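# Insert the held peg into the plate's hole

## Task

The left gripper already grips a peg hovering just over a plate, near the plate's hole. Lower the peg into that hole until it sits on the hole's bottom, without forcing or wedging it hard, since excessive pushing or jamming ends the attempt.

## Robot and tools

Robot: two arms, left_arm and right_arm, each ending in a two-finger parallel gripper. Only the left arm matters here. It already holds the peg. The right arm can stay still.

Frame: every position, target and offset uses the scene frame. Its origin sits at table-top height, halfway between the two arm bases. +x points out over the table, +z points up, and left_arm is on the +y side. Camera image sides do not match these names. Calibrated bases: left_arm root at (-0.002, +0.321, -0.001) m and right_arm root at (0, -0.302, +0.004) m. A gripper's fingers extend along its own +z axis and open along its own y axis. end_effector_position is the point midway between the finger pads, about 1 cm short of the tips. Reported poses can be wrong by a few cm.

Row layout: every tool that moves the arms uses rows of 14 numbers, each in [-1, 1]. The first seven are for left_arm: dx, dy, dz, rx, ry, rz, opening. The last seven are the same for right_arm. The six pose numbers are an offset along the scene axes, counted from that arm's current Hand target. They are not an absolute pose. Scale: 1.0 equals 0.6 m for dx, dy, dz, or 180 degrees for the rotation vector rx, ry, rz. Rotation happens about the Hand target's position. So a 1 cm drop is dz = -0.0167. The opening is absolute: +1 is fully open (0.094 m) and -1 is fully closed. Putting 0 in the opening slot commands half-open, not 'unchanged'. To keep the peg gripped, repeat the left arm's present opening command, shown under Tool commands. Six pose zeros re-command the arm's current Hand target.

execute_actions(actions, cameras): actions is a list of actions. Each action is a table of up to 15 rows, and each row lasts one 1/30 s control step. If a table has fewer than 15 rows, its final row is held for the remaining steps. Every row in an action is measured from the Hand target as it was when that action began, not from the row before. A new action starts from the new Hand target, so sending the same offset again moves the arm further. Sending an empty list just returns the state and images. cameras takes names such as "cam_left_wrist" or "cam_right_wrist". Leaving it out means all cameras, and [] means none.

move(target, speed, blend, opening_speed, blocking, cameras): drives each gripper in a straight line toward an offset target. The target is one 14-number row, or a list of up to 15 rows. Every row in the list is measured from the same starting Hand targets. speed is the path's top speed in m/s, from 0.002 to 2.9, default 0.25. Turning is capped at twice that value in rad/s. You can give one speed, or one per target. blend is a corner radius in metres for lists. opening_speed is how fast the finger command changes, in scale units per second, at least 0.2. blocking=false returns after about 0.5 s while the move keeps running. The move does not avoid obstacles. Faster moves lag and hit harder, and a target set further past a contact presses harder. Total duration is at most 10 s.

Other tools:
- wait(seconds, 0 to 10): lets the scene run under the last commands.
- stop(): brakes a running move.
- zoom_image(camera, region=[x0, y0, x1, y1]): zooms into the latest image from cam_left_wrist or cam_right_wrist. Both images are 896x504. The region can be at most 504x504 px.
- read_manual: gives only licence text.
- finished_scene: ends the scene for good. The peg must stay seated without help from the robot.

Reading results:
- Each arm shows end_effector_position (m), end_effector_quat_wxyz, and Hand target, which is the base for the next offset.
- grip_measured uses the same -1 to +1 scale. A firm squeeze reads somewhat narrower than the peg.
- grip_effort_nm is the gripper motor's effort. Negative means closing. It is not a pad force.
- Joint torques: friction, offsets and wrap at ±28 N m make them only a rough sign of contact.
- Joint velocities read 'within noise' when the arm is still.
- The move: line reports how the move ended: done means within 10 mm and 2 degrees, or off_target, moving, held or fault. limits=paced means the command was clipped, and limits=held means steps were withheld.
- Friction can leave a free gripper about 1 cm short of its command. The next command, even all zeros, requests that pose again. If it still falls short, send the missing distance.
- A MOTOR HOT line warns of heating. Around 90 °C the arm folds and stops working.

Suggested order: first take a look with an empty execute_actions or a zoom. Compare the peg tip with the hole in cam_left_wrist, and use the calibration if needed. Next, adjust x and y with small offsets so the peg sits centred over the hole. Then lower it slowly, at a speed of roughly 0.01 to 0.03 m/s, in steps of a centimetre or less. Keep the orientation offsets at zero. Each command is clipped to 40 degrees from the measured orientation anyway.

How to tell it has bottomed: the gripper stops sinking and the move ends off_target while its Hand target is below it. If that happens, do not keep pushing. Raise the target back to the gripper's real height to release the pressure. If it stops early, at the rim, lift a little, re-centre and try again, rather than forcing it.

After that: open the left gripper (for example opening +1) so the peg can rest on its own. Then lift the gripper straight up, clear of the peg, and call finished_scene.

Things to avoid:
- Hard or fast downward pushes and jamming the peg.
- Dropping the peg or letting it fall off the table.
- Bumping the plate.
- Driving the arms into each other or into the bar, plate or rail near the bases.
- Holding a stretched or blocked pose for a long time, which heats the motors.
- Sending right_arm an opening that differs from its current one.

Each tool is called after "Call:" in YAML: its name, and indented under it one key for each argument.

## Session

Call:
execute_actions:
  actions: []

Scene clock: 0.00 s.
left_arm: end_effector_position=(+0.2786, +0.1627, +0.1127) grip_measured=-0.084 grip_effort_nm=n/a end_effector_quat_wxyz=(+0.007, +0.864, +0.503, -0.022) | right_arm: end_effector_position=(+0.3987, -0.3076, +0.3943) grip_measured=+1.000 grip_effort_nm=n/a end_effector_quat_wxyz=(+0.692, +0.006, +0.722, -0.006)
Joint positions: left_arm=[-0.517 1.76 1.472 -1.284 0.017 1.572 0.043] | right_arm=[0 1.047 1.047 0 0 0 0.094]
Joint velocities: within noise
Joint torques (N m): no reading
Motor temperatures (°C): left_arm=[29 36 32 36 29 27 30] | right_arm=[27 36 33 36 27 28 27]
Heat: left arm: 36 °C; right arm: 36 °C.
Hand target: left_arm +0.2795, +0.1597, +0.1222; +0.020, +0.865, +0.501, -0.019 | right_arm +0.3953, -0.3075, +0.3984; +0.694, +0.006, +0.720, -0.006
Tool commands: left_gripper/opening=-1.0 right_gripper/opening=+1.0

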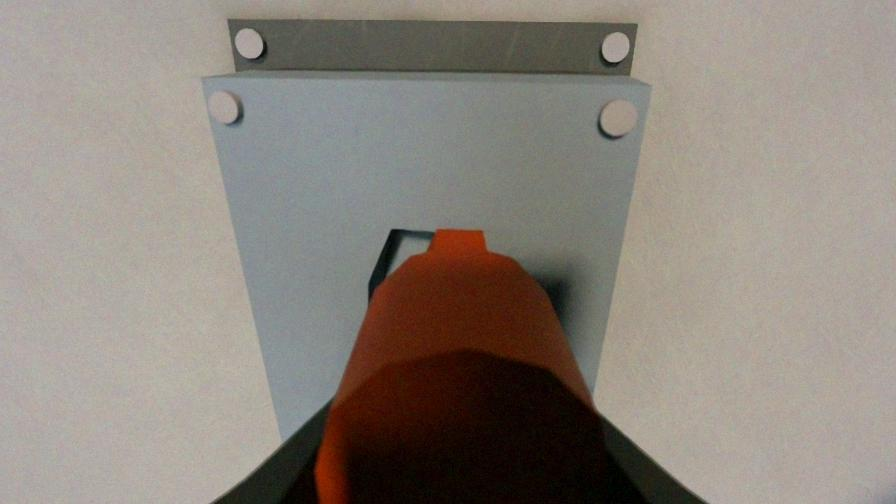

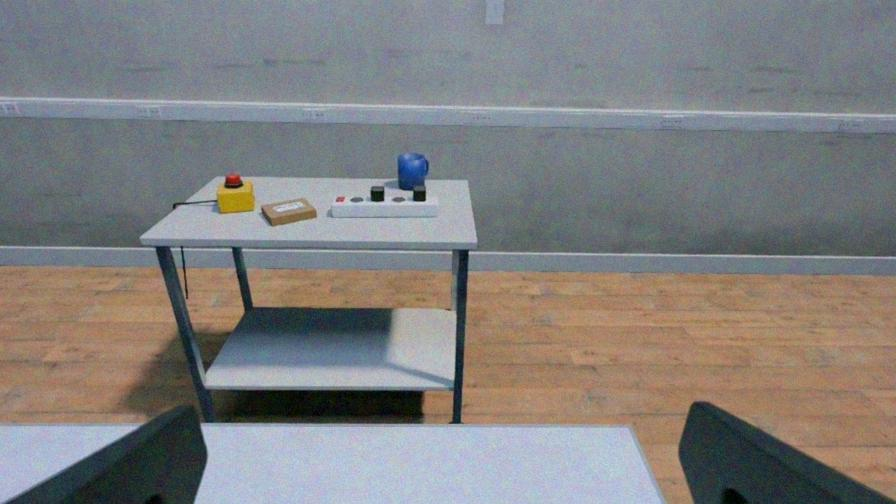

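Call:
zoom_image:
  camera: "cam_left_wrist"
  region: [300, 180, 650, 504]

Call:
zoom_image:
  camera: "cam_left_wrist"
  region: [200, 0, 696, 504]

Scaled by 1.440 from the camera's 896x504 image, which has a finer 1280x720 frame.

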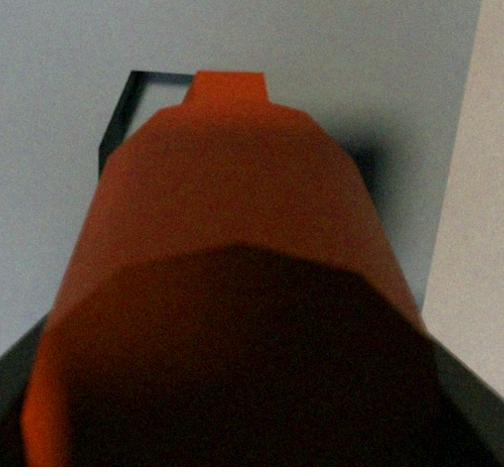

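Scaled by 1.000.

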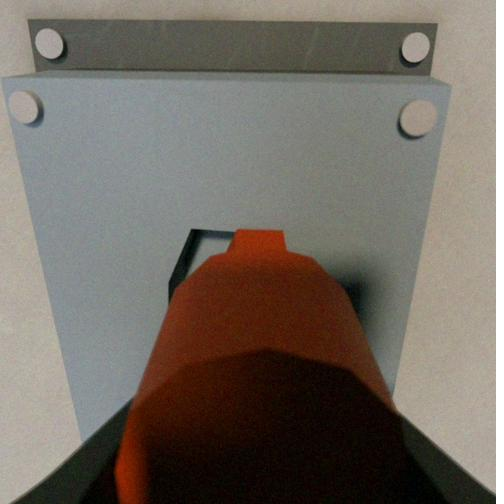

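Call:
move:
  target: [0, 0, 0.1, 0, 0, 0, -1, -0.154, 0.51, -0.489, 0, 0, 0.543, 1]
  speed: 0.4

Scene clock: 91.33 s.
left_arm: end_effector_position=(+0.2786, +0.1646, +0.1730) grip_measured=-0.084 grip_effort_nm=-0.999 end_effector_quat_wxyz=(+0.011, +0.864, +0.503, -0.020) | right_arm: end_effector_position=(+0.3032, -0.0045, +0.1055) grip_measured=+1.000 grip_effort_nm=-0.002 end_effector_quat_wxyz=(-0.459, +0.530, -0.490, -0.518)
Joint positions: left_arm=[-0.517 1.76 1.712 -1.513 0.017 1.572 0.043] | right_arm=[0.378 2.048 0.767 1.101 -1.303 -0.195 0.094]
Joint velocities: within noise
Joint torques (N m): left_arm=[-0.62 -7.56 8.34 -0.01 0.11 -0.04] | right_arm=[0.49 -7.6 6.34 1.45 -0.22 -0.11]
Motor temperatures (°C): left_arm=[28 39 34 33 28 27 32] | right_arm=[27 35 34 41 26 28 27]
Heat: left arm: 39 °C; right arm: 41 °C.
Hand target: left_arm +0.2794, +0.1597, +0.1822; +0.020, +0.865, +0.501, -0.019 | right_arm +0.3031, -0.0015, +0.1052; -0.461, +0.539, -0.478, -0.519
Off the commanded pose: left_arm 0.010 m, 1 deg | right_arm 0.003 m, 2 deg.
move: done
camera_calibration:
cam_left_wrist: T_world_to_cam=[[-0.878166, 0.477819, -0.0226734, 0.173097], [0.434981, 0.817361, 0.377773, -0.282938], [0.199039, 0.321885, -0.925621, 0.138968], [0, 0, 0, 1]] pos_world=[0.247421, 0.103822, 0.239443]
cam_right_wrist: T_world_to_cam=[[0.996852, 0.0783473, -0.0121697, -0.29919], [0.0213641, -0.413234, -0.910374, 0.131981], [-0.0763542, 0.907248, -0.413607, 0.155602], [0, 0, 0, 1]] pos_world=[0.30731, -0.0631898, 0.180869]

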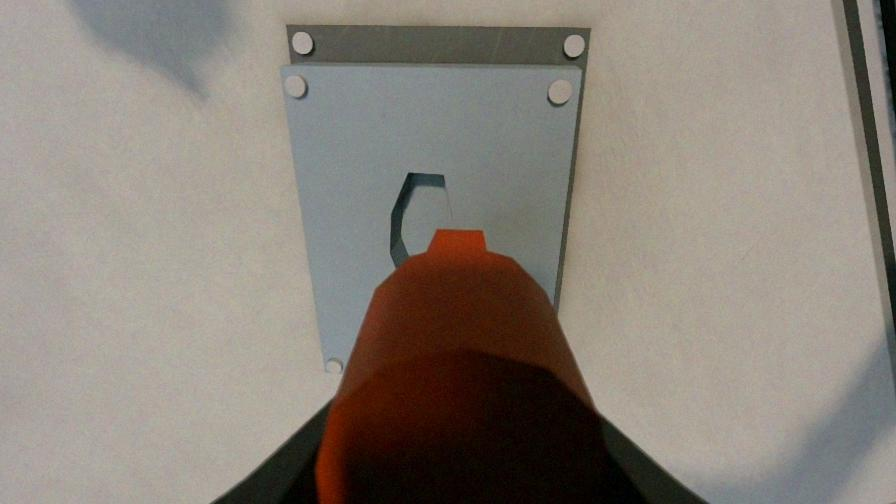

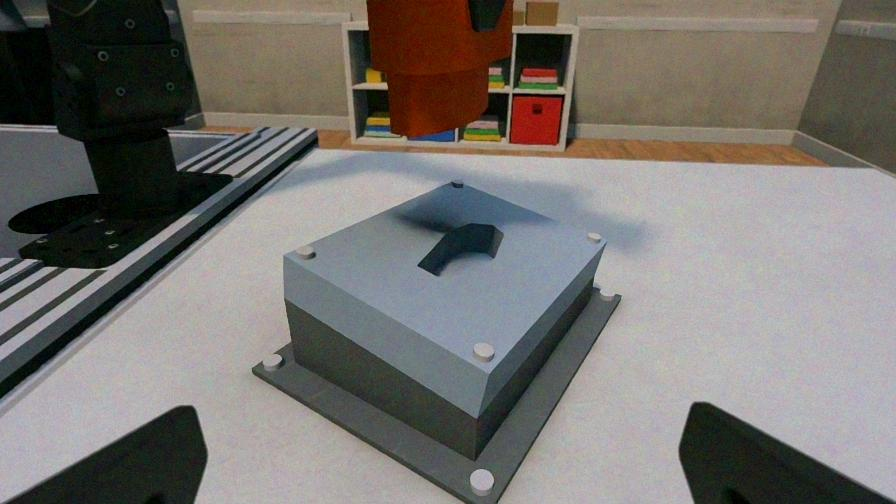

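Call:
zoom_image:
  camera: "cam_right_wrist"
  region: [330, 0, 650, 300]

Call:
zoom_image:
  camera: "cam_left_wrist"
  region: [340, 140, 600, 340]

Scaled by 1.575 from the camera's 896x504 image, which has a finer 1280x720 frame.

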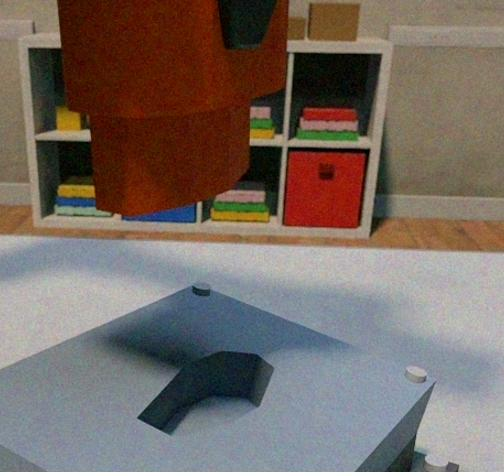

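Scaled by 1.938 from the camera's 896x504 image, which has a finer 1280x720 frame.

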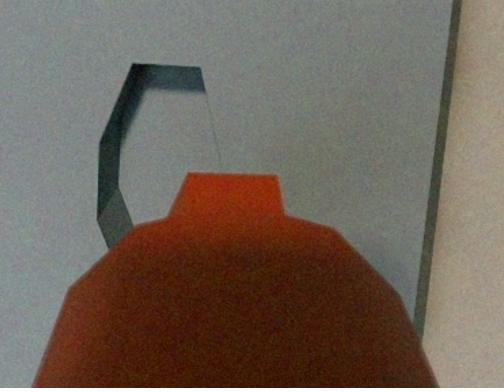

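Call:
zoom_image:
  camera: "cam_right_wrist"
  region: [390, 200, 530, 300]

Call:
zoom_image:
  camera: "cam_left_wrist"
  region: [380, 160, 500, 280]

Call:
zoom_image:
  camera: "cam_right_wrist"
  region: [350, 0, 530, 150]

Scaled by 3.600 from the camera's 896x504 image, which has a finer 1280x720 frame.

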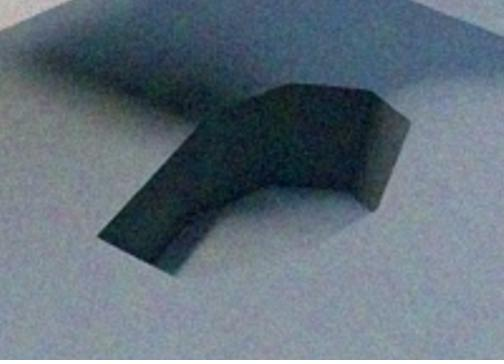

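Scaled by 4.200 from the camera's 896x504 image, which has a finer 1280x720 frame.

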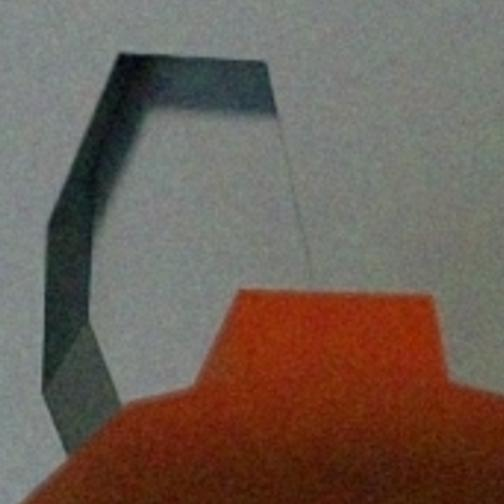

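Scaled by 2.800 from the camera's 896x504 image, which has a finer 1280x720 frame.

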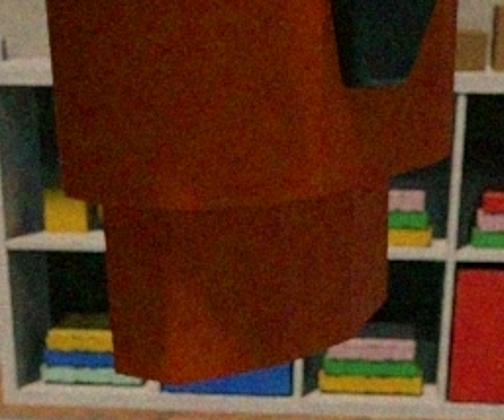

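Call:
zoom_image:
  camera: "cam_right_wrist"
  region: [240, 170, 440, 370]

Call:
zoom_image:
  camera: "cam_right_wrist"
  region: [400, 304, 600, 504]

Call:
zoom_image:
  camera: "cam_right_wrist"
  region: [430, 170, 630, 370]

Call:
zoom_image:
  camera: "cam_left_wrist"
  region: [260, 10, 460, 210]

Call:
zoom_image:
  camera: "cam_left_wrist"
  region: [420, 10, 620, 210]

Call:
zoom_image:
  camera: "cam_left_wrist"
  region: [260, 200, 460, 400]

Scaled by 2.520 from the camera's 896x504 image, which has a finer 1280x720 frame.

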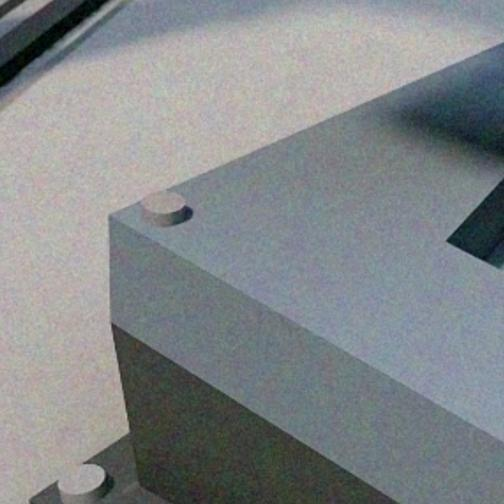

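Scaled by 2.520 from the camera's 896x504 image, which has a finer 1280x720 frame.

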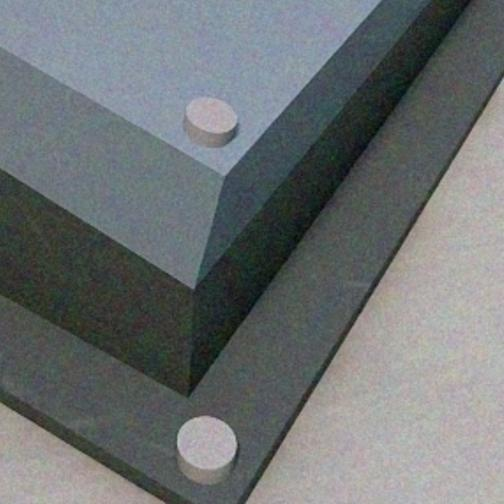

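Scaled by 2.520 from the camera's 896x504 image, which has a finer 1280x720 frame.

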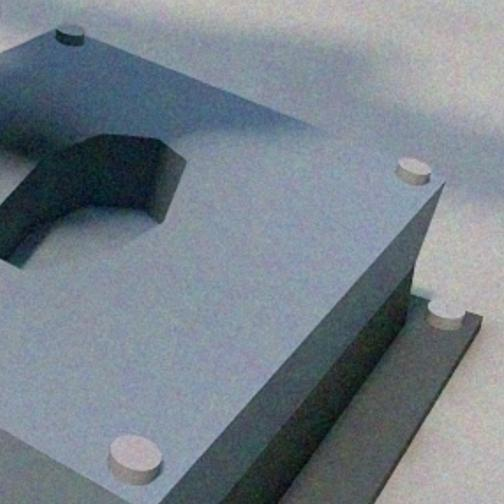

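Scaled by 2.520 from the camera's 896x504 image, which has a finer 1280x720 frame.

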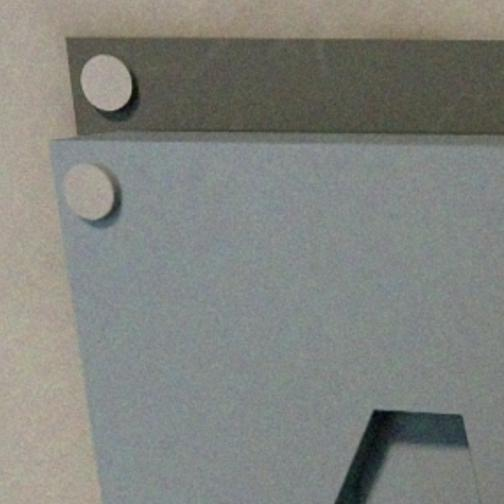

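Scaled by 2.520 from the camera's 896x504 image, which has a finer 1280x720 frame.

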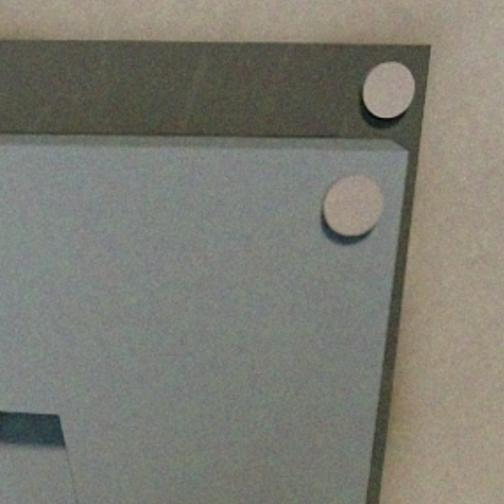

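Scaled by 2.520 from the camera's 896x504 image, which has a finer 1280x720 frame.

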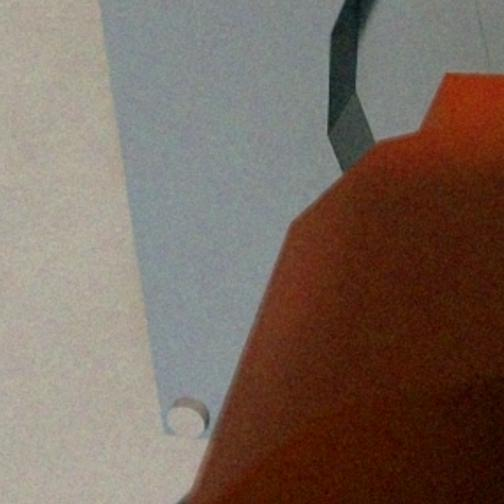

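Call:
move:
  target: [0.0417, -0.0267, -0.05, 0.0294, 0.0587, 0, -1, 0, 0, 0, 0, 0, 0, 1]
  speed: 0.12

Call:
zoom_image:
  camera: "cam_right_wrist"
  region: [330, 60, 590, 320]

Call:
zoom_image:
  camera: "cam_left_wrist"
  region: [340, 140, 600, 340]

Scene clock: 356.33 s.
left_arm: end_effector_position=(+0.3031, +0.1489, +0.1431) grip_measured=-0.084 grip_effort_nm=-0.989 end_effector_quat_wxyz=(-0.028, +0.862, +0.503, -0.045) | right_arm: end_effector_position=(+0.3030, -0.0045, +0.1056) grip_measured=+1.000 grip_effort_nm=-0.012 end_effector_quat_wxyz=(-0.459, +0.531, -0.490, -0.518)
Joint positions: left_arm=[-0.517 1.959 1.847 -1.544 0.022 1.568 0.043] | right_arm=[0.378 2.048 0.767 1.102 -1.303 -0.195 0.094]
Joint velocities: within noise
Joint torques (N m): left_arm=[-0.23 -9.28 8.34 -0.22 0.21 -0.04] | right_arm=[0.49 -7.57 6.31 1.46 -0.24 -0.11]
Motor temperatures (°C): left_arm=[27 37 34 28 27 26 32] | right_arm=[26 37 32 38 25 27 27]
Heat: left arm: 37 °C; right arm: 38 °C.
Hand target: left_arm +0.3045, +0.1436, +0.1522; -0.066, +0.860, +0.501, -0.075 | right_arm +0.3031, -0.0015, +0.1052; -0.461, +0.539, -0.478, -0.519
Off the commanded pose: left_arm 0.011 m, 6 deg | right_arm 0.003 m, 2 deg.
joint sent to its limit (left arm) — joint 4 (wrist pitch), lower limit. The joint targets are off in orientation, not in position.
move: off_target (left_arm)
camera_calibration:
cam_left_wrist: T_world_to_cam=[[-0.876614, 0.475881, 0.0713016, 0.187832], [0.46569, 0.801697, 0.37472, -0.276023], [0.12116, 0.36169, -0.924392, 0.128984], [0, 0, 0, 1]] pos_world=[0.27757, 0.0852486, 0.20927]
cam_right_wrist: T_world_to_cam=[[0.996798, 0.0790743, -0.0118523, -0.299084], [0.0219275, -0.412891, -0.910516, 0.131947], [-0.0768921, 0.907341, -0.413303, 0.155753], [0, 0, 0, 1]] pos_world=[0.30721, -0.0631918, 0.180968]

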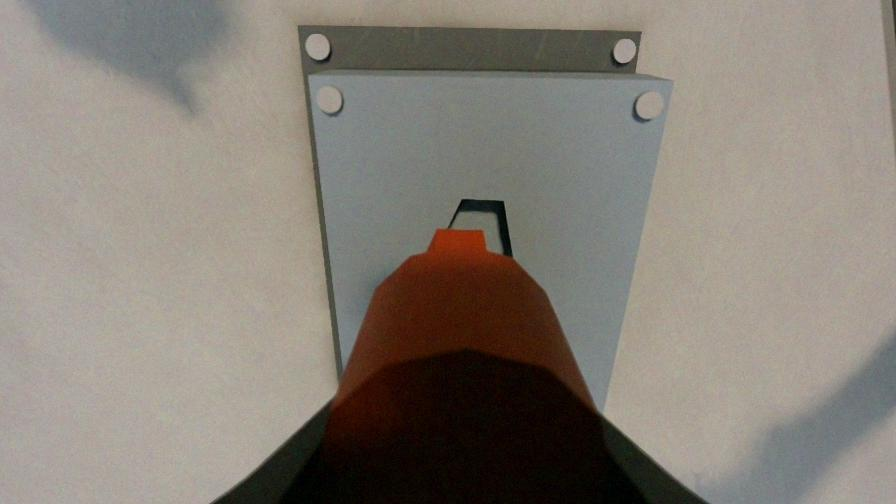

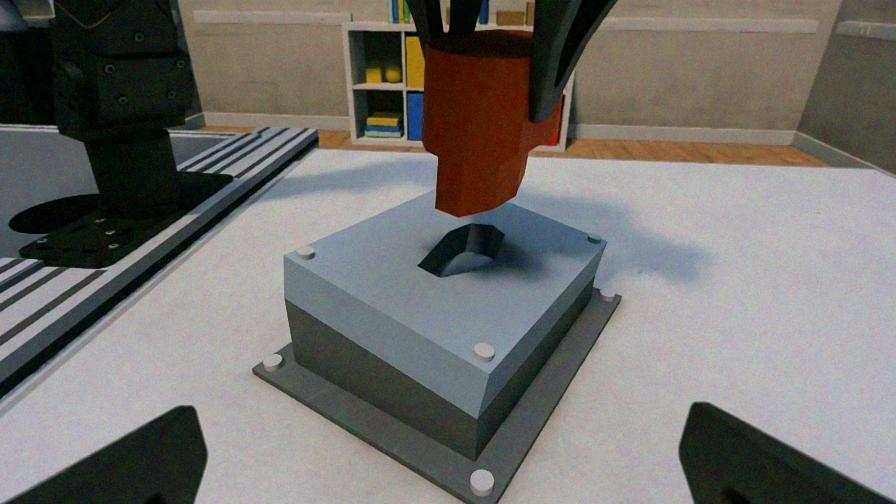

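Scaled by 1.938 from the camera's 896x504 image, which has a finer 1280x720 frame.

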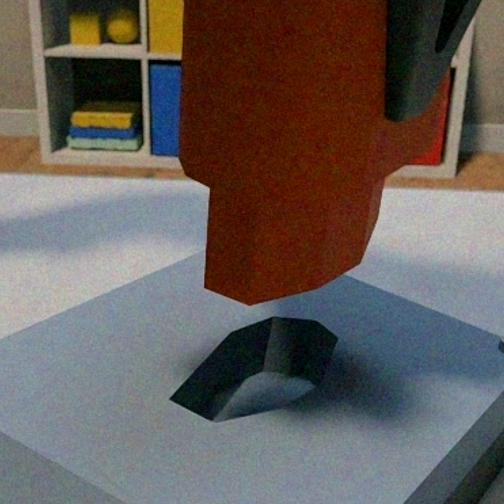

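Scaled by 1.938 from the camera's 896x504 image, which has a finer 1280x720 frame.

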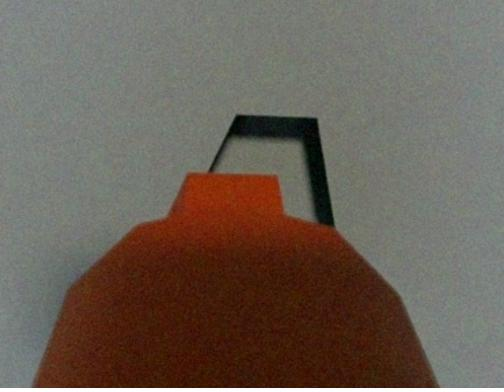

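Call:
zoom_image:
  camera: "cam_right_wrist"
  region: [410, 210, 515, 290]

Call:
zoom_image:
  camera: "cam_left_wrist"
  region: [420, 190, 540, 270]

Scaled by 4.800 from the camera's 896x504 image, which has a finer 1280x720 frame.

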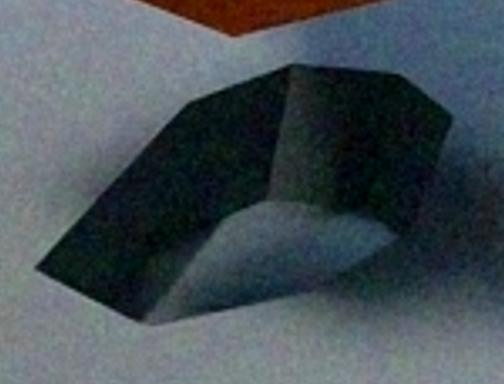

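Scaled by 4.200 from the camera's 896x504 image, which has a finer 1280x720 frame.

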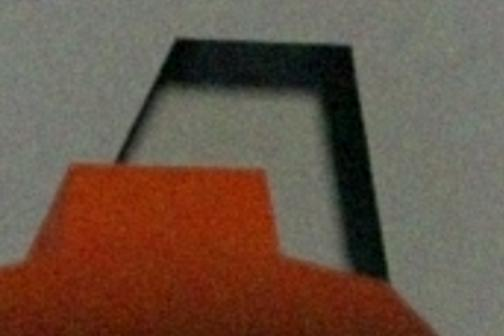

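Call:
move:
  target: [-0.0068, 0.0048, -0.0425, 0, 0, 0, -1, 0, 0, 0, 0, 0, 0, 1]
  speed: 0.05

Call:
zoom_image:
  camera: "cam_right_wrist"
  region: [370, 60, 570, 300]

Call:
zoom_image:
  camera: "cam_left_wrist"
  region: [420, 170, 540, 290]

Scene clock: 531.17 s.
left_arm: end_effector_position=(+0.3036, +0.1479, +0.1251) grip_measured=-0.084 grip_effort_nm=-0.994 end_effector_quat_wxyz=(-0.052, +0.861, +0.503, -0.059) | right_arm: end_effector_position=(+0.3030, -0.0045, +0.1056) grip_measured=+1.000 grip_effort_nm=-0.017 end_effector_quat_wxyz=(-0.459, +0.531, -0.490, -0.518)
Joint positions: left_arm=[-0.517 2.013 1.847 -1.544 0.022 1.568 0.043] | right_arm=[0.378 2.048 0.767 1.102 -1.303 -0.195 0.094]
Joint velocities: within noise
Joint torques (N m): left_arm=[-0.1 -9.35 6.06 -0.33 0.2 0.01] | right_arm=[0.5 -7.58 6.32 1.45 -0.23 -0.11]
Motor temperatures (°C): left_arm=[27 37 35 27 27 26 32] | right_arm=[26 37 32 38 25 27 27]
Heat: left arm: 37 °C; right arm: 38 °C.
Hand target: left_arm +0.3004, +0.1465, +0.1267; -0.066, +0.860, +0.501, -0.075 | right_arm +0.3031, -0.0015, +0.1051; -0.461, +0.539, -0.478, -0.519
Off the commanded pose: left_arm 0.004 m, 2 deg | right_arm 0.003 m, 2 deg.
joint sent to its limit (left arm) — joint 4 (wrist pitch), lower limit. The joint targets still meet the commanded pose.
move: done
camera_calibration:
cam_left_wrist: T_world_to_cam=[[-0.871206, 0.474586, 0.125574, 0.181796], [0.484711, 0.791027, 0.373271, -0.272777], [0.0778167, 0.386062, -0.919185, 0.121567], [0, 0, 0, 1]] pos_world=[0.28114, 0.0825639, 0.190733]
cam_right_wrist: T_world_to_cam=[[0.996798, 0.0790743, -0.0118523, -0.299084], [0.0219275, -0.412891, -0.910516, 0.131947], [-0.0768921, 0.907341, -0.413303, 0.155753], [0, 0, 0, 1]] pos_world=[0.30721, -0.0631918, 0.180968]

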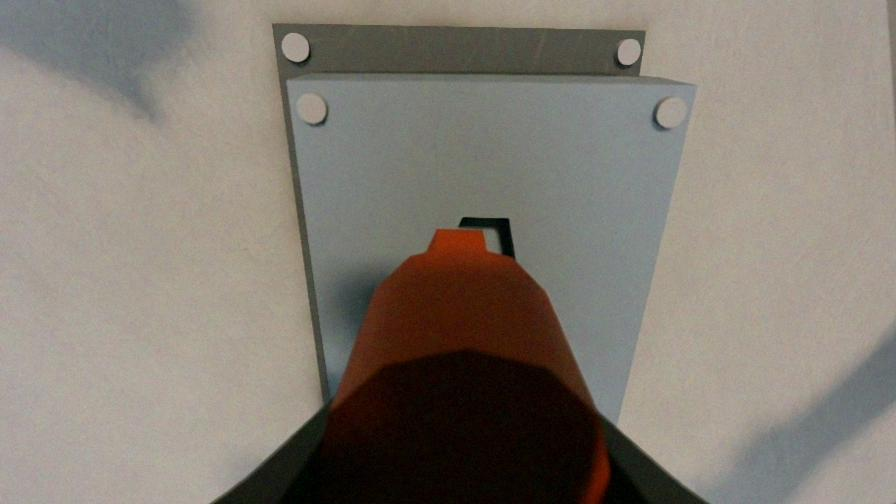

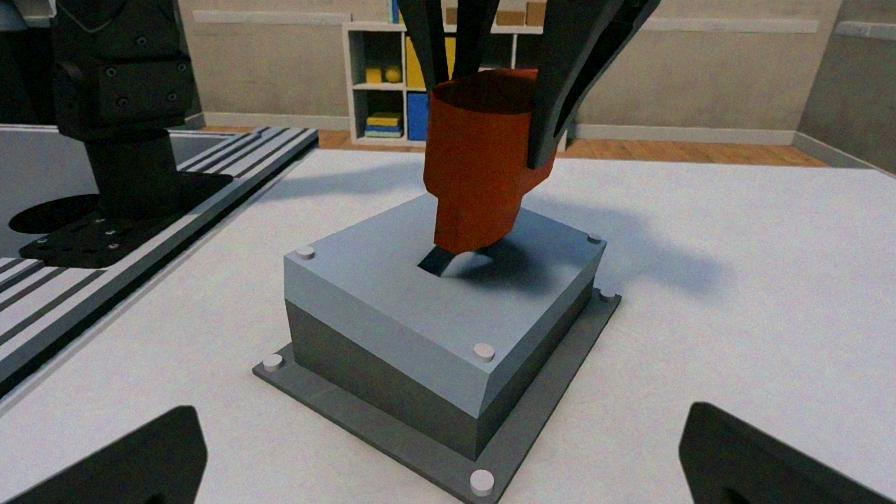

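Scaled by 2.100 from the camera's 896x504 image, which has a finer 1280x720 frame.

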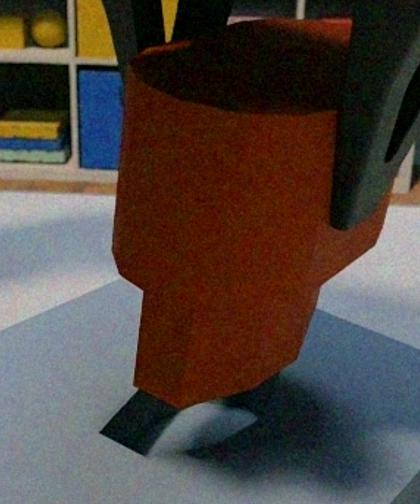

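Scaled by 4.200 from the camera's 896x504 image, which has a finer 1280x720 frame.

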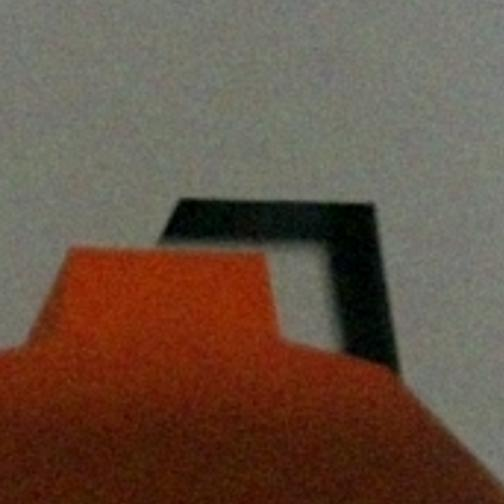

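Call:
zoom_image:
  camera: "cam_right_wrist"
  region: [455, 365, 505, 425]

Call:
zoom_image:
  camera: "cam_right_wrist"
  region: [270, 245, 320, 305]

Call:
zoom_image:
  camera: "cam_right_wrist"
  region: [575, 235, 625, 295]

Scaled by 8.400 from the camera's 896x504 image, which has a finer 1280x720 frame.

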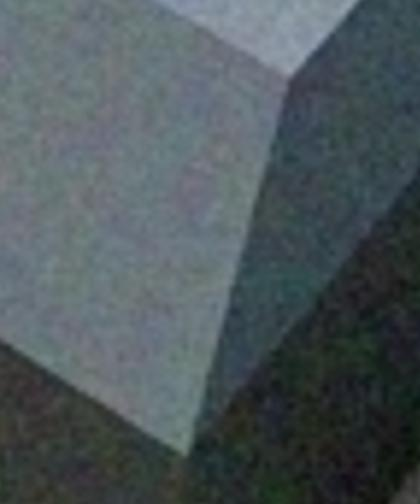

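Scaled by 8.400 from the camera's 896x504 image, which has a finer 1280x720 frame.

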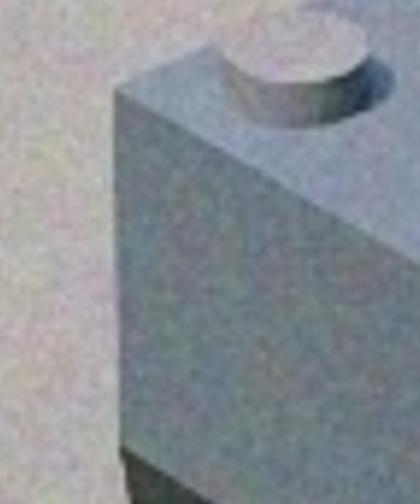

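Scaled by 8.400 from the camera's 896x504 image, which has a finer 1280x720 frame.

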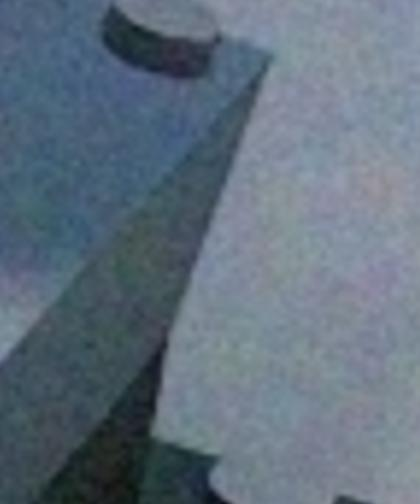

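Call:
zoom_image:
  camera: "cam_right_wrist"
  region: [410, 80, 470, 190]

Call:
zoom_image:
  camera: "cam_right_wrist"
  region: [410, 185, 530, 285]

Scaled by 4.582 from the camera's 896x504 image, which has a finer 1280x720 frame.

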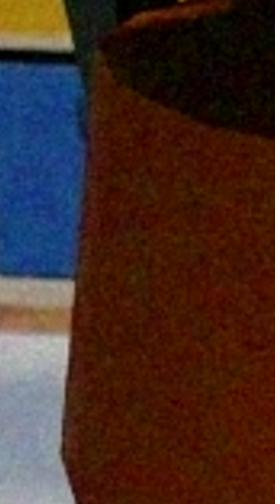

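Scaled by 4.200 from the camera's 896x504 image, which has a finer 1280x720 frame.

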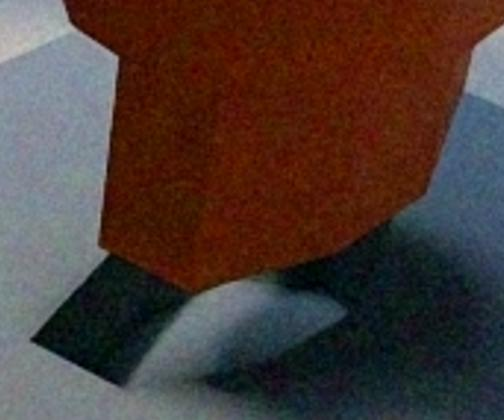

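Call:
zoom_image:
  camera: "cam_left_wrist"
  region: [310, 264, 430, 504]

Call:
zoom_image:
  camera: "cam_left_wrist"
  region: [500, 264, 620, 504]

Scaled by 2.100 from the camera's 896x504 image, which has a finer 1280x720 frame.

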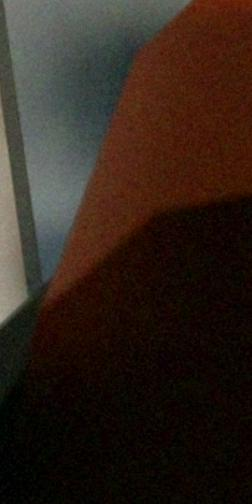

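Scaled by 2.100 from the camera's 896x504 image, which has a finer 1280x720 frame.

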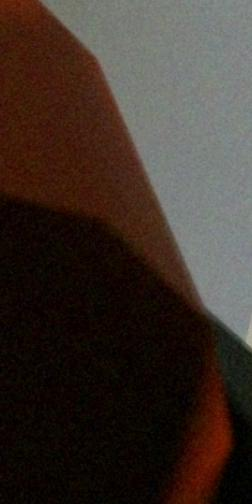

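Call:
execute_actions:
  actions: []

Scene clock: 673.40 s.
left_arm: end_effector_position=(+0.3036, +0.1479, +0.1251) grip_measured=-0.084 grip_effort_nm=-0.999 end_effector_quat_wxyz=(-0.052, +0.861, +0.503, -0.059) | right_arm: end_effector_position=(+0.3031, -0.0045, +0.1056) grip_measured=+1.000 grip_effort_nm=-0.017 end_effector_quat_wxyz=(-0.459, +0.531, -0.490, -0.518)
Joint positions: left_arm=[-0.517 2.013 1.847 -1.544 0.022 1.568 0.043] | right_arm=[0.378 2.048 0.767 1.102 -1.303 -0.195 0.094]
Joint velocities: within noise
Joint torques (N m): left_arm=[-0.01 -9.35 6 -0.38 0.16 0.01] | right_arm=[0.49 -7.57 6.34 1.46 -0.24 -0.11]
Motor temperatures (°C): left_arm=[26 39 33 26 27 26 32] | right_arm=[26 37 32 38 25 27 27]
Heat: left arm: 39 °C; right arm: 38 °C.
Hand target: left_arm +0.3004, +0.1465, +0.1267; -0.066, +0.860, +0.501, -0.075 | right_arm +0.3031, -0.0015, +0.1052; -0.461, +0.539, -0.478, -0.519
Tool commands: left_gripper/opening=-1.0 right_gripper/opening=+1.0
Off the commanded pose: left_arm 0.004 m, 2 deg | right_arm 0.003 m, 2 deg.
camera_calibration:
cam_left_wrist: T_world_to_cam=[[-0.871206, 0.474586, 0.125574, 0.181796], [0.484711, 0.791027, 0.373271, -0.272777], [0.0778167, 0.386062, -0.919185, 0.121567], [0, 0, 0, 1]] pos_world=[0.28114, 0.0825639, 0.190733]
cam_right_wrist: T_world_to_cam=[[0.996803, 0.0790842, -0.0113957, -0.299067], [0.0223359, -0.412739, -0.910576, 0.131843], [-0.0767156, 0.90741, -0.413186, 0.155674], [0, 0, 0, 1]] pos_world=[0.307109, -0.0631921, 0.180967]

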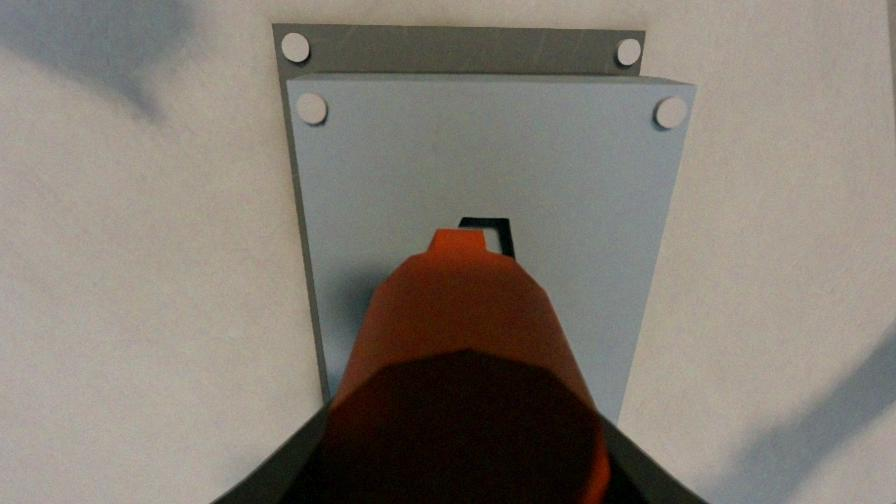

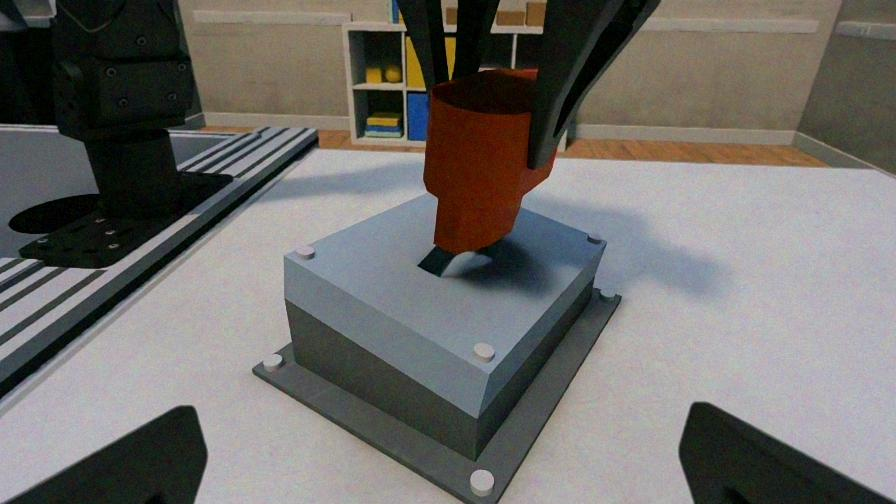

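Call:
move:
  target: [-0.0053, 0.0045, -0.0147, 0, 0, 0, -1, 0, 0, 0, 0, 0, 0, 1]
  speed: 0.05

Scene clock: 684.37 s.
left_arm: end_effector_position=(+0.3036, +0.1479, +0.1229) grip_measured=-0.084 grip_effort_nm=-0.989 end_effector_quat_wxyz=(-0.055, +0.861, +0.502, -0.061) | right_arm: end_effector_position=(+0.3031, -0.0045, +0.1056) grip_measured=+1.000 grip_effort_nm=-0.012 end_effector_quat_wxyz=(-0.459, +0.531, -0.490, -0.518)
Joint positions: left_arm=[-0.517 2.02 1.847 -1.544 0.022 1.568 0.043] | right_arm=[0.378 2.048 0.767 1.102 -1.303 -0.195 0.094]
Joint velocities: within noise
Joint torques (N m): left_arm=[0.12 -9.39 4.15 -0.27 0.17 0.05] | right_arm=[0.5 -7.54 6.35 1.46 -0.24 -0.11]
Motor temperatures (°C): left_arm=[26 39 33 26 27 26 32] | right_arm=[26 37 32 38 25 27 27]
Heat: left arm: 39 °C; right arm: 38 °C.
Hand target: left_arm +0.2972, +0.1492, +0.1179; -0.066, +0.860, +0.501, -0.075 | right_arm +0.3031, -0.0015, +0.1052; -0.461, +0.539, -0.478, -0.519
Off the commanded pose: left_arm 0.008 m, 2 deg | right_arm 0.003 m, 2 deg.
move: done
camera_calibration:
cam_left_wrist: T_world_to_cam=[[-0.870339, 0.474322, 0.132395, 0.181078], [0.487103, 0.789663, 0.373045, -0.272355], [0.0723961, 0.389166, -0.918318, 0.120549], [0, 0, 0, 1]] pos_world=[0.281537, 0.082266, 0.188329]
cam_right_wrist: T_world_to_cam=[[0.996803, 0.0790842, -0.0113957, -0.299067], [0.0223359, -0.412739, -0.910576, 0.131843], [-0.0767156, 0.90741, -0.413186, 0.155674], [0, 0, 0, 1]] pos_world=[0.307109, -0.0631921, 0.180967]

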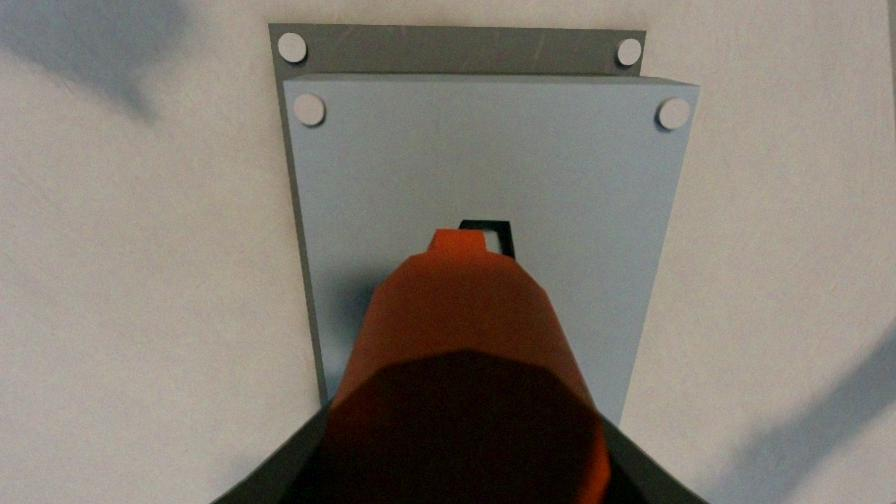

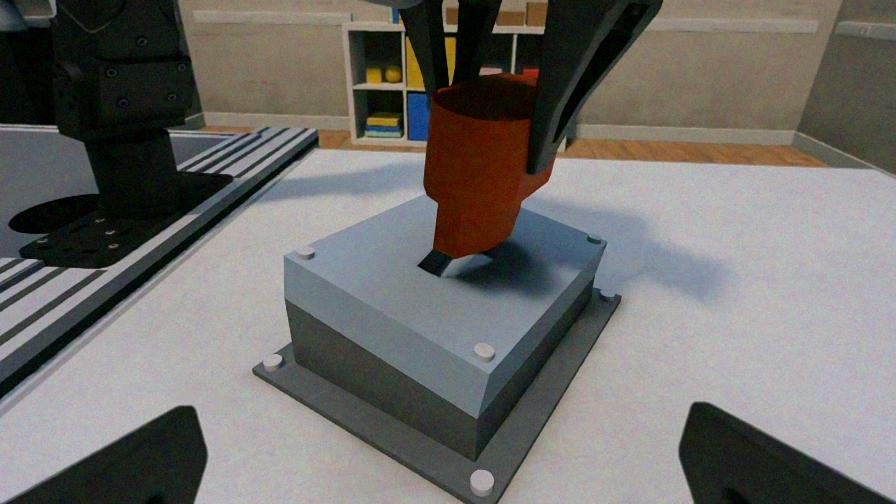

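Call:
move:
  target: [-0.002, 0.0025, -0.0083, 0, 0, 0, -1, 0, 0, 0, 0, 0, 0, 1]
  speed: 0.04

Scene clock: 691.60 s.
left_arm: end_effector_position=(+0.2984, +0.1506, +0.1151) grip_measured=-0.084 grip_effort_nm=-0.994 end_effector_quat_wxyz=(-0.066, +0.860, +0.502, -0.067) | right_arm: end_effector_position=(+0.3031, -0.0045, +0.1056) grip_measured=+1.000 grip_effort_nm=-0.012 end_effector_quat_wxyz=(-0.459, +0.531, -0.490, -0.518)
Joint positions: left_arm=[-0.517 2.02 1.812 -1.534 0.022 1.568 0.043] | right_arm=[0.378 2.048 0.767 1.102 -1.303 -0.195 0.094]
Joint velocities: within noise
Joint torques (N m): left_arm=[0.2 -10.15 4.22 -0.11 0.19 0.05] | right_arm=[0.46 -7.56 6.34 1.46 -0.23 -0.11]
Motor temperatures (°C): left_arm=[26 38 32 26 27 26 32] | right_arm=[26 37 32 37 25 27 27]
Heat: left arm: 38 °C; right arm: 37 °C.
Hand target: left_arm +0.2960, +0.1507, +0.1130; -0.066, +0.860, +0.501, -0.075 | right_arm +0.3031, -0.0015, +0.1052; -0.461, +0.539, -0.478, -0.519
Off the commanded pose: left_arm 0.003 m, 1 deg | right_arm 0.003 m, 2 deg.
move: done
camera_calibration:
cam_left_wrist: T_world_to_cam=[[-0.866781, 0.473106, 0.157674, 0.1724], [0.495936, 0.784604, 0.372081, -0.270779], [0.0523224, 0.400709, -0.91471, 0.116587], [0, 0, 0, 1]] pos_world=[0.277622, 0.0841737, 0.180212]
cam_right_wrist: T_world_to_cam=[[0.996803, 0.0790842, -0.0113957, -0.299067], [0.0223359, -0.412739, -0.910576, 0.131843], [-0.0767156, 0.90741, -0.413186, 0.155674], [0, 0, 0, 1]] pos_world=[0.307109, -0.0631921, 0.180967]

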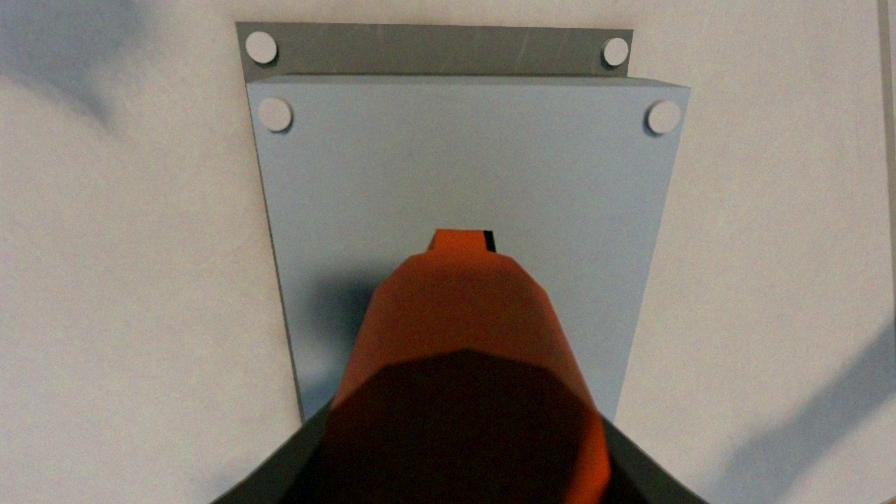

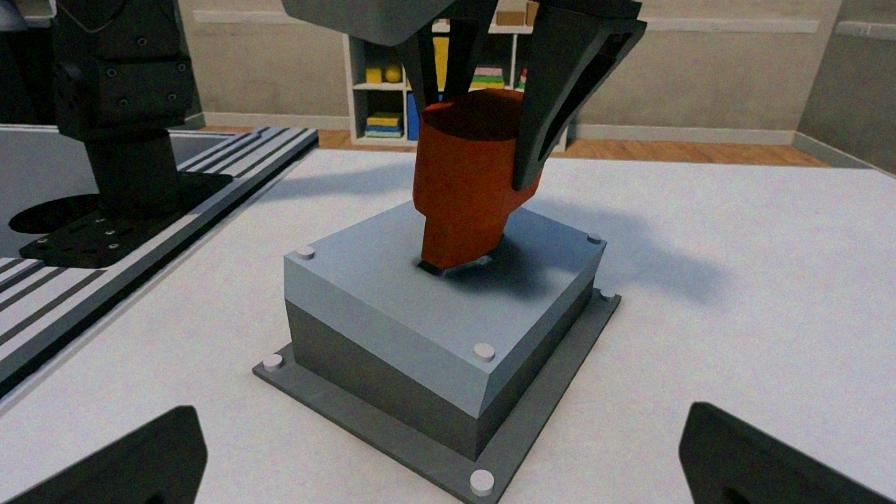

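Call:
zoom_image:
  camera: "cam_left_wrist"
  region: [380, 190, 580, 302]

Call:
zoom_image:
  camera: "cam_right_wrist"
  region: [380, 80, 580, 300]

Scaled by 2.520 from the camera's 896x504 image, which has a finer 1280x720 frame.

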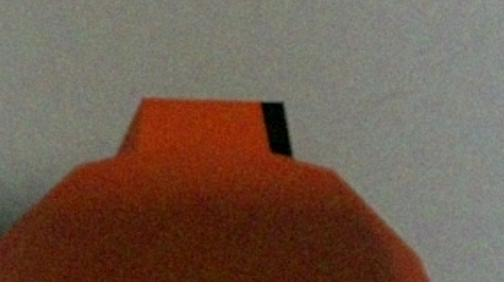

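Scaled by 2.291 from the camera's 896x504 image, which has a finer 1280x720 frame.

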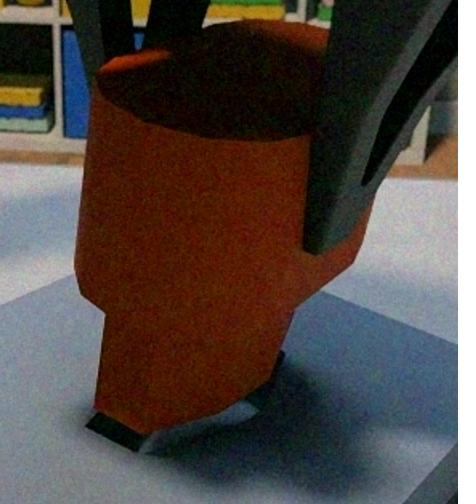

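Call:
zoom_image:
  camera: "cam_right_wrist"
  region: [400, 190, 490, 290]

Call:
zoom_image:
  camera: "cam_right_wrist"
  region: [400, 100, 500, 210]

Scaled by 5.040 from the camera's 896x504 image, which has a finer 1280x720 frame.

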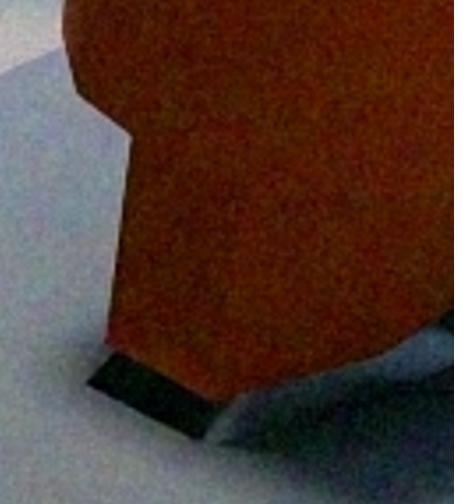

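Scaled by 4.582 from the camera's 896x504 image, which has a finer 1280x720 frame.

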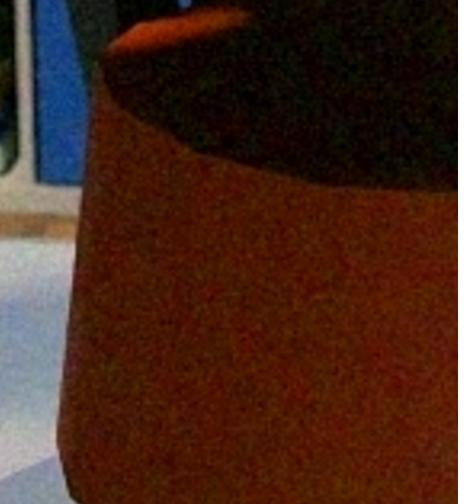

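Call:
zoom_image:
  camera: "cam_left_wrist"
  region: [320, 270, 440, 400]

Call:
zoom_image:
  camera: "cam_left_wrist"
  region: [510, 270, 630, 430]

Scaled by 3.877 from the camera's 896x504 image, which has a finer 1280x720 frame.

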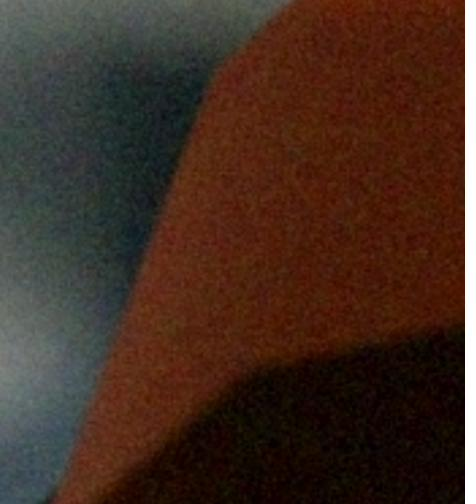

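Scaled by 3.150 from the camera's 896x504 image, which has a finer 1280x720 frame.

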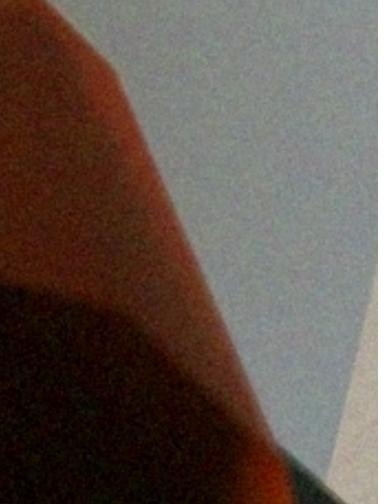

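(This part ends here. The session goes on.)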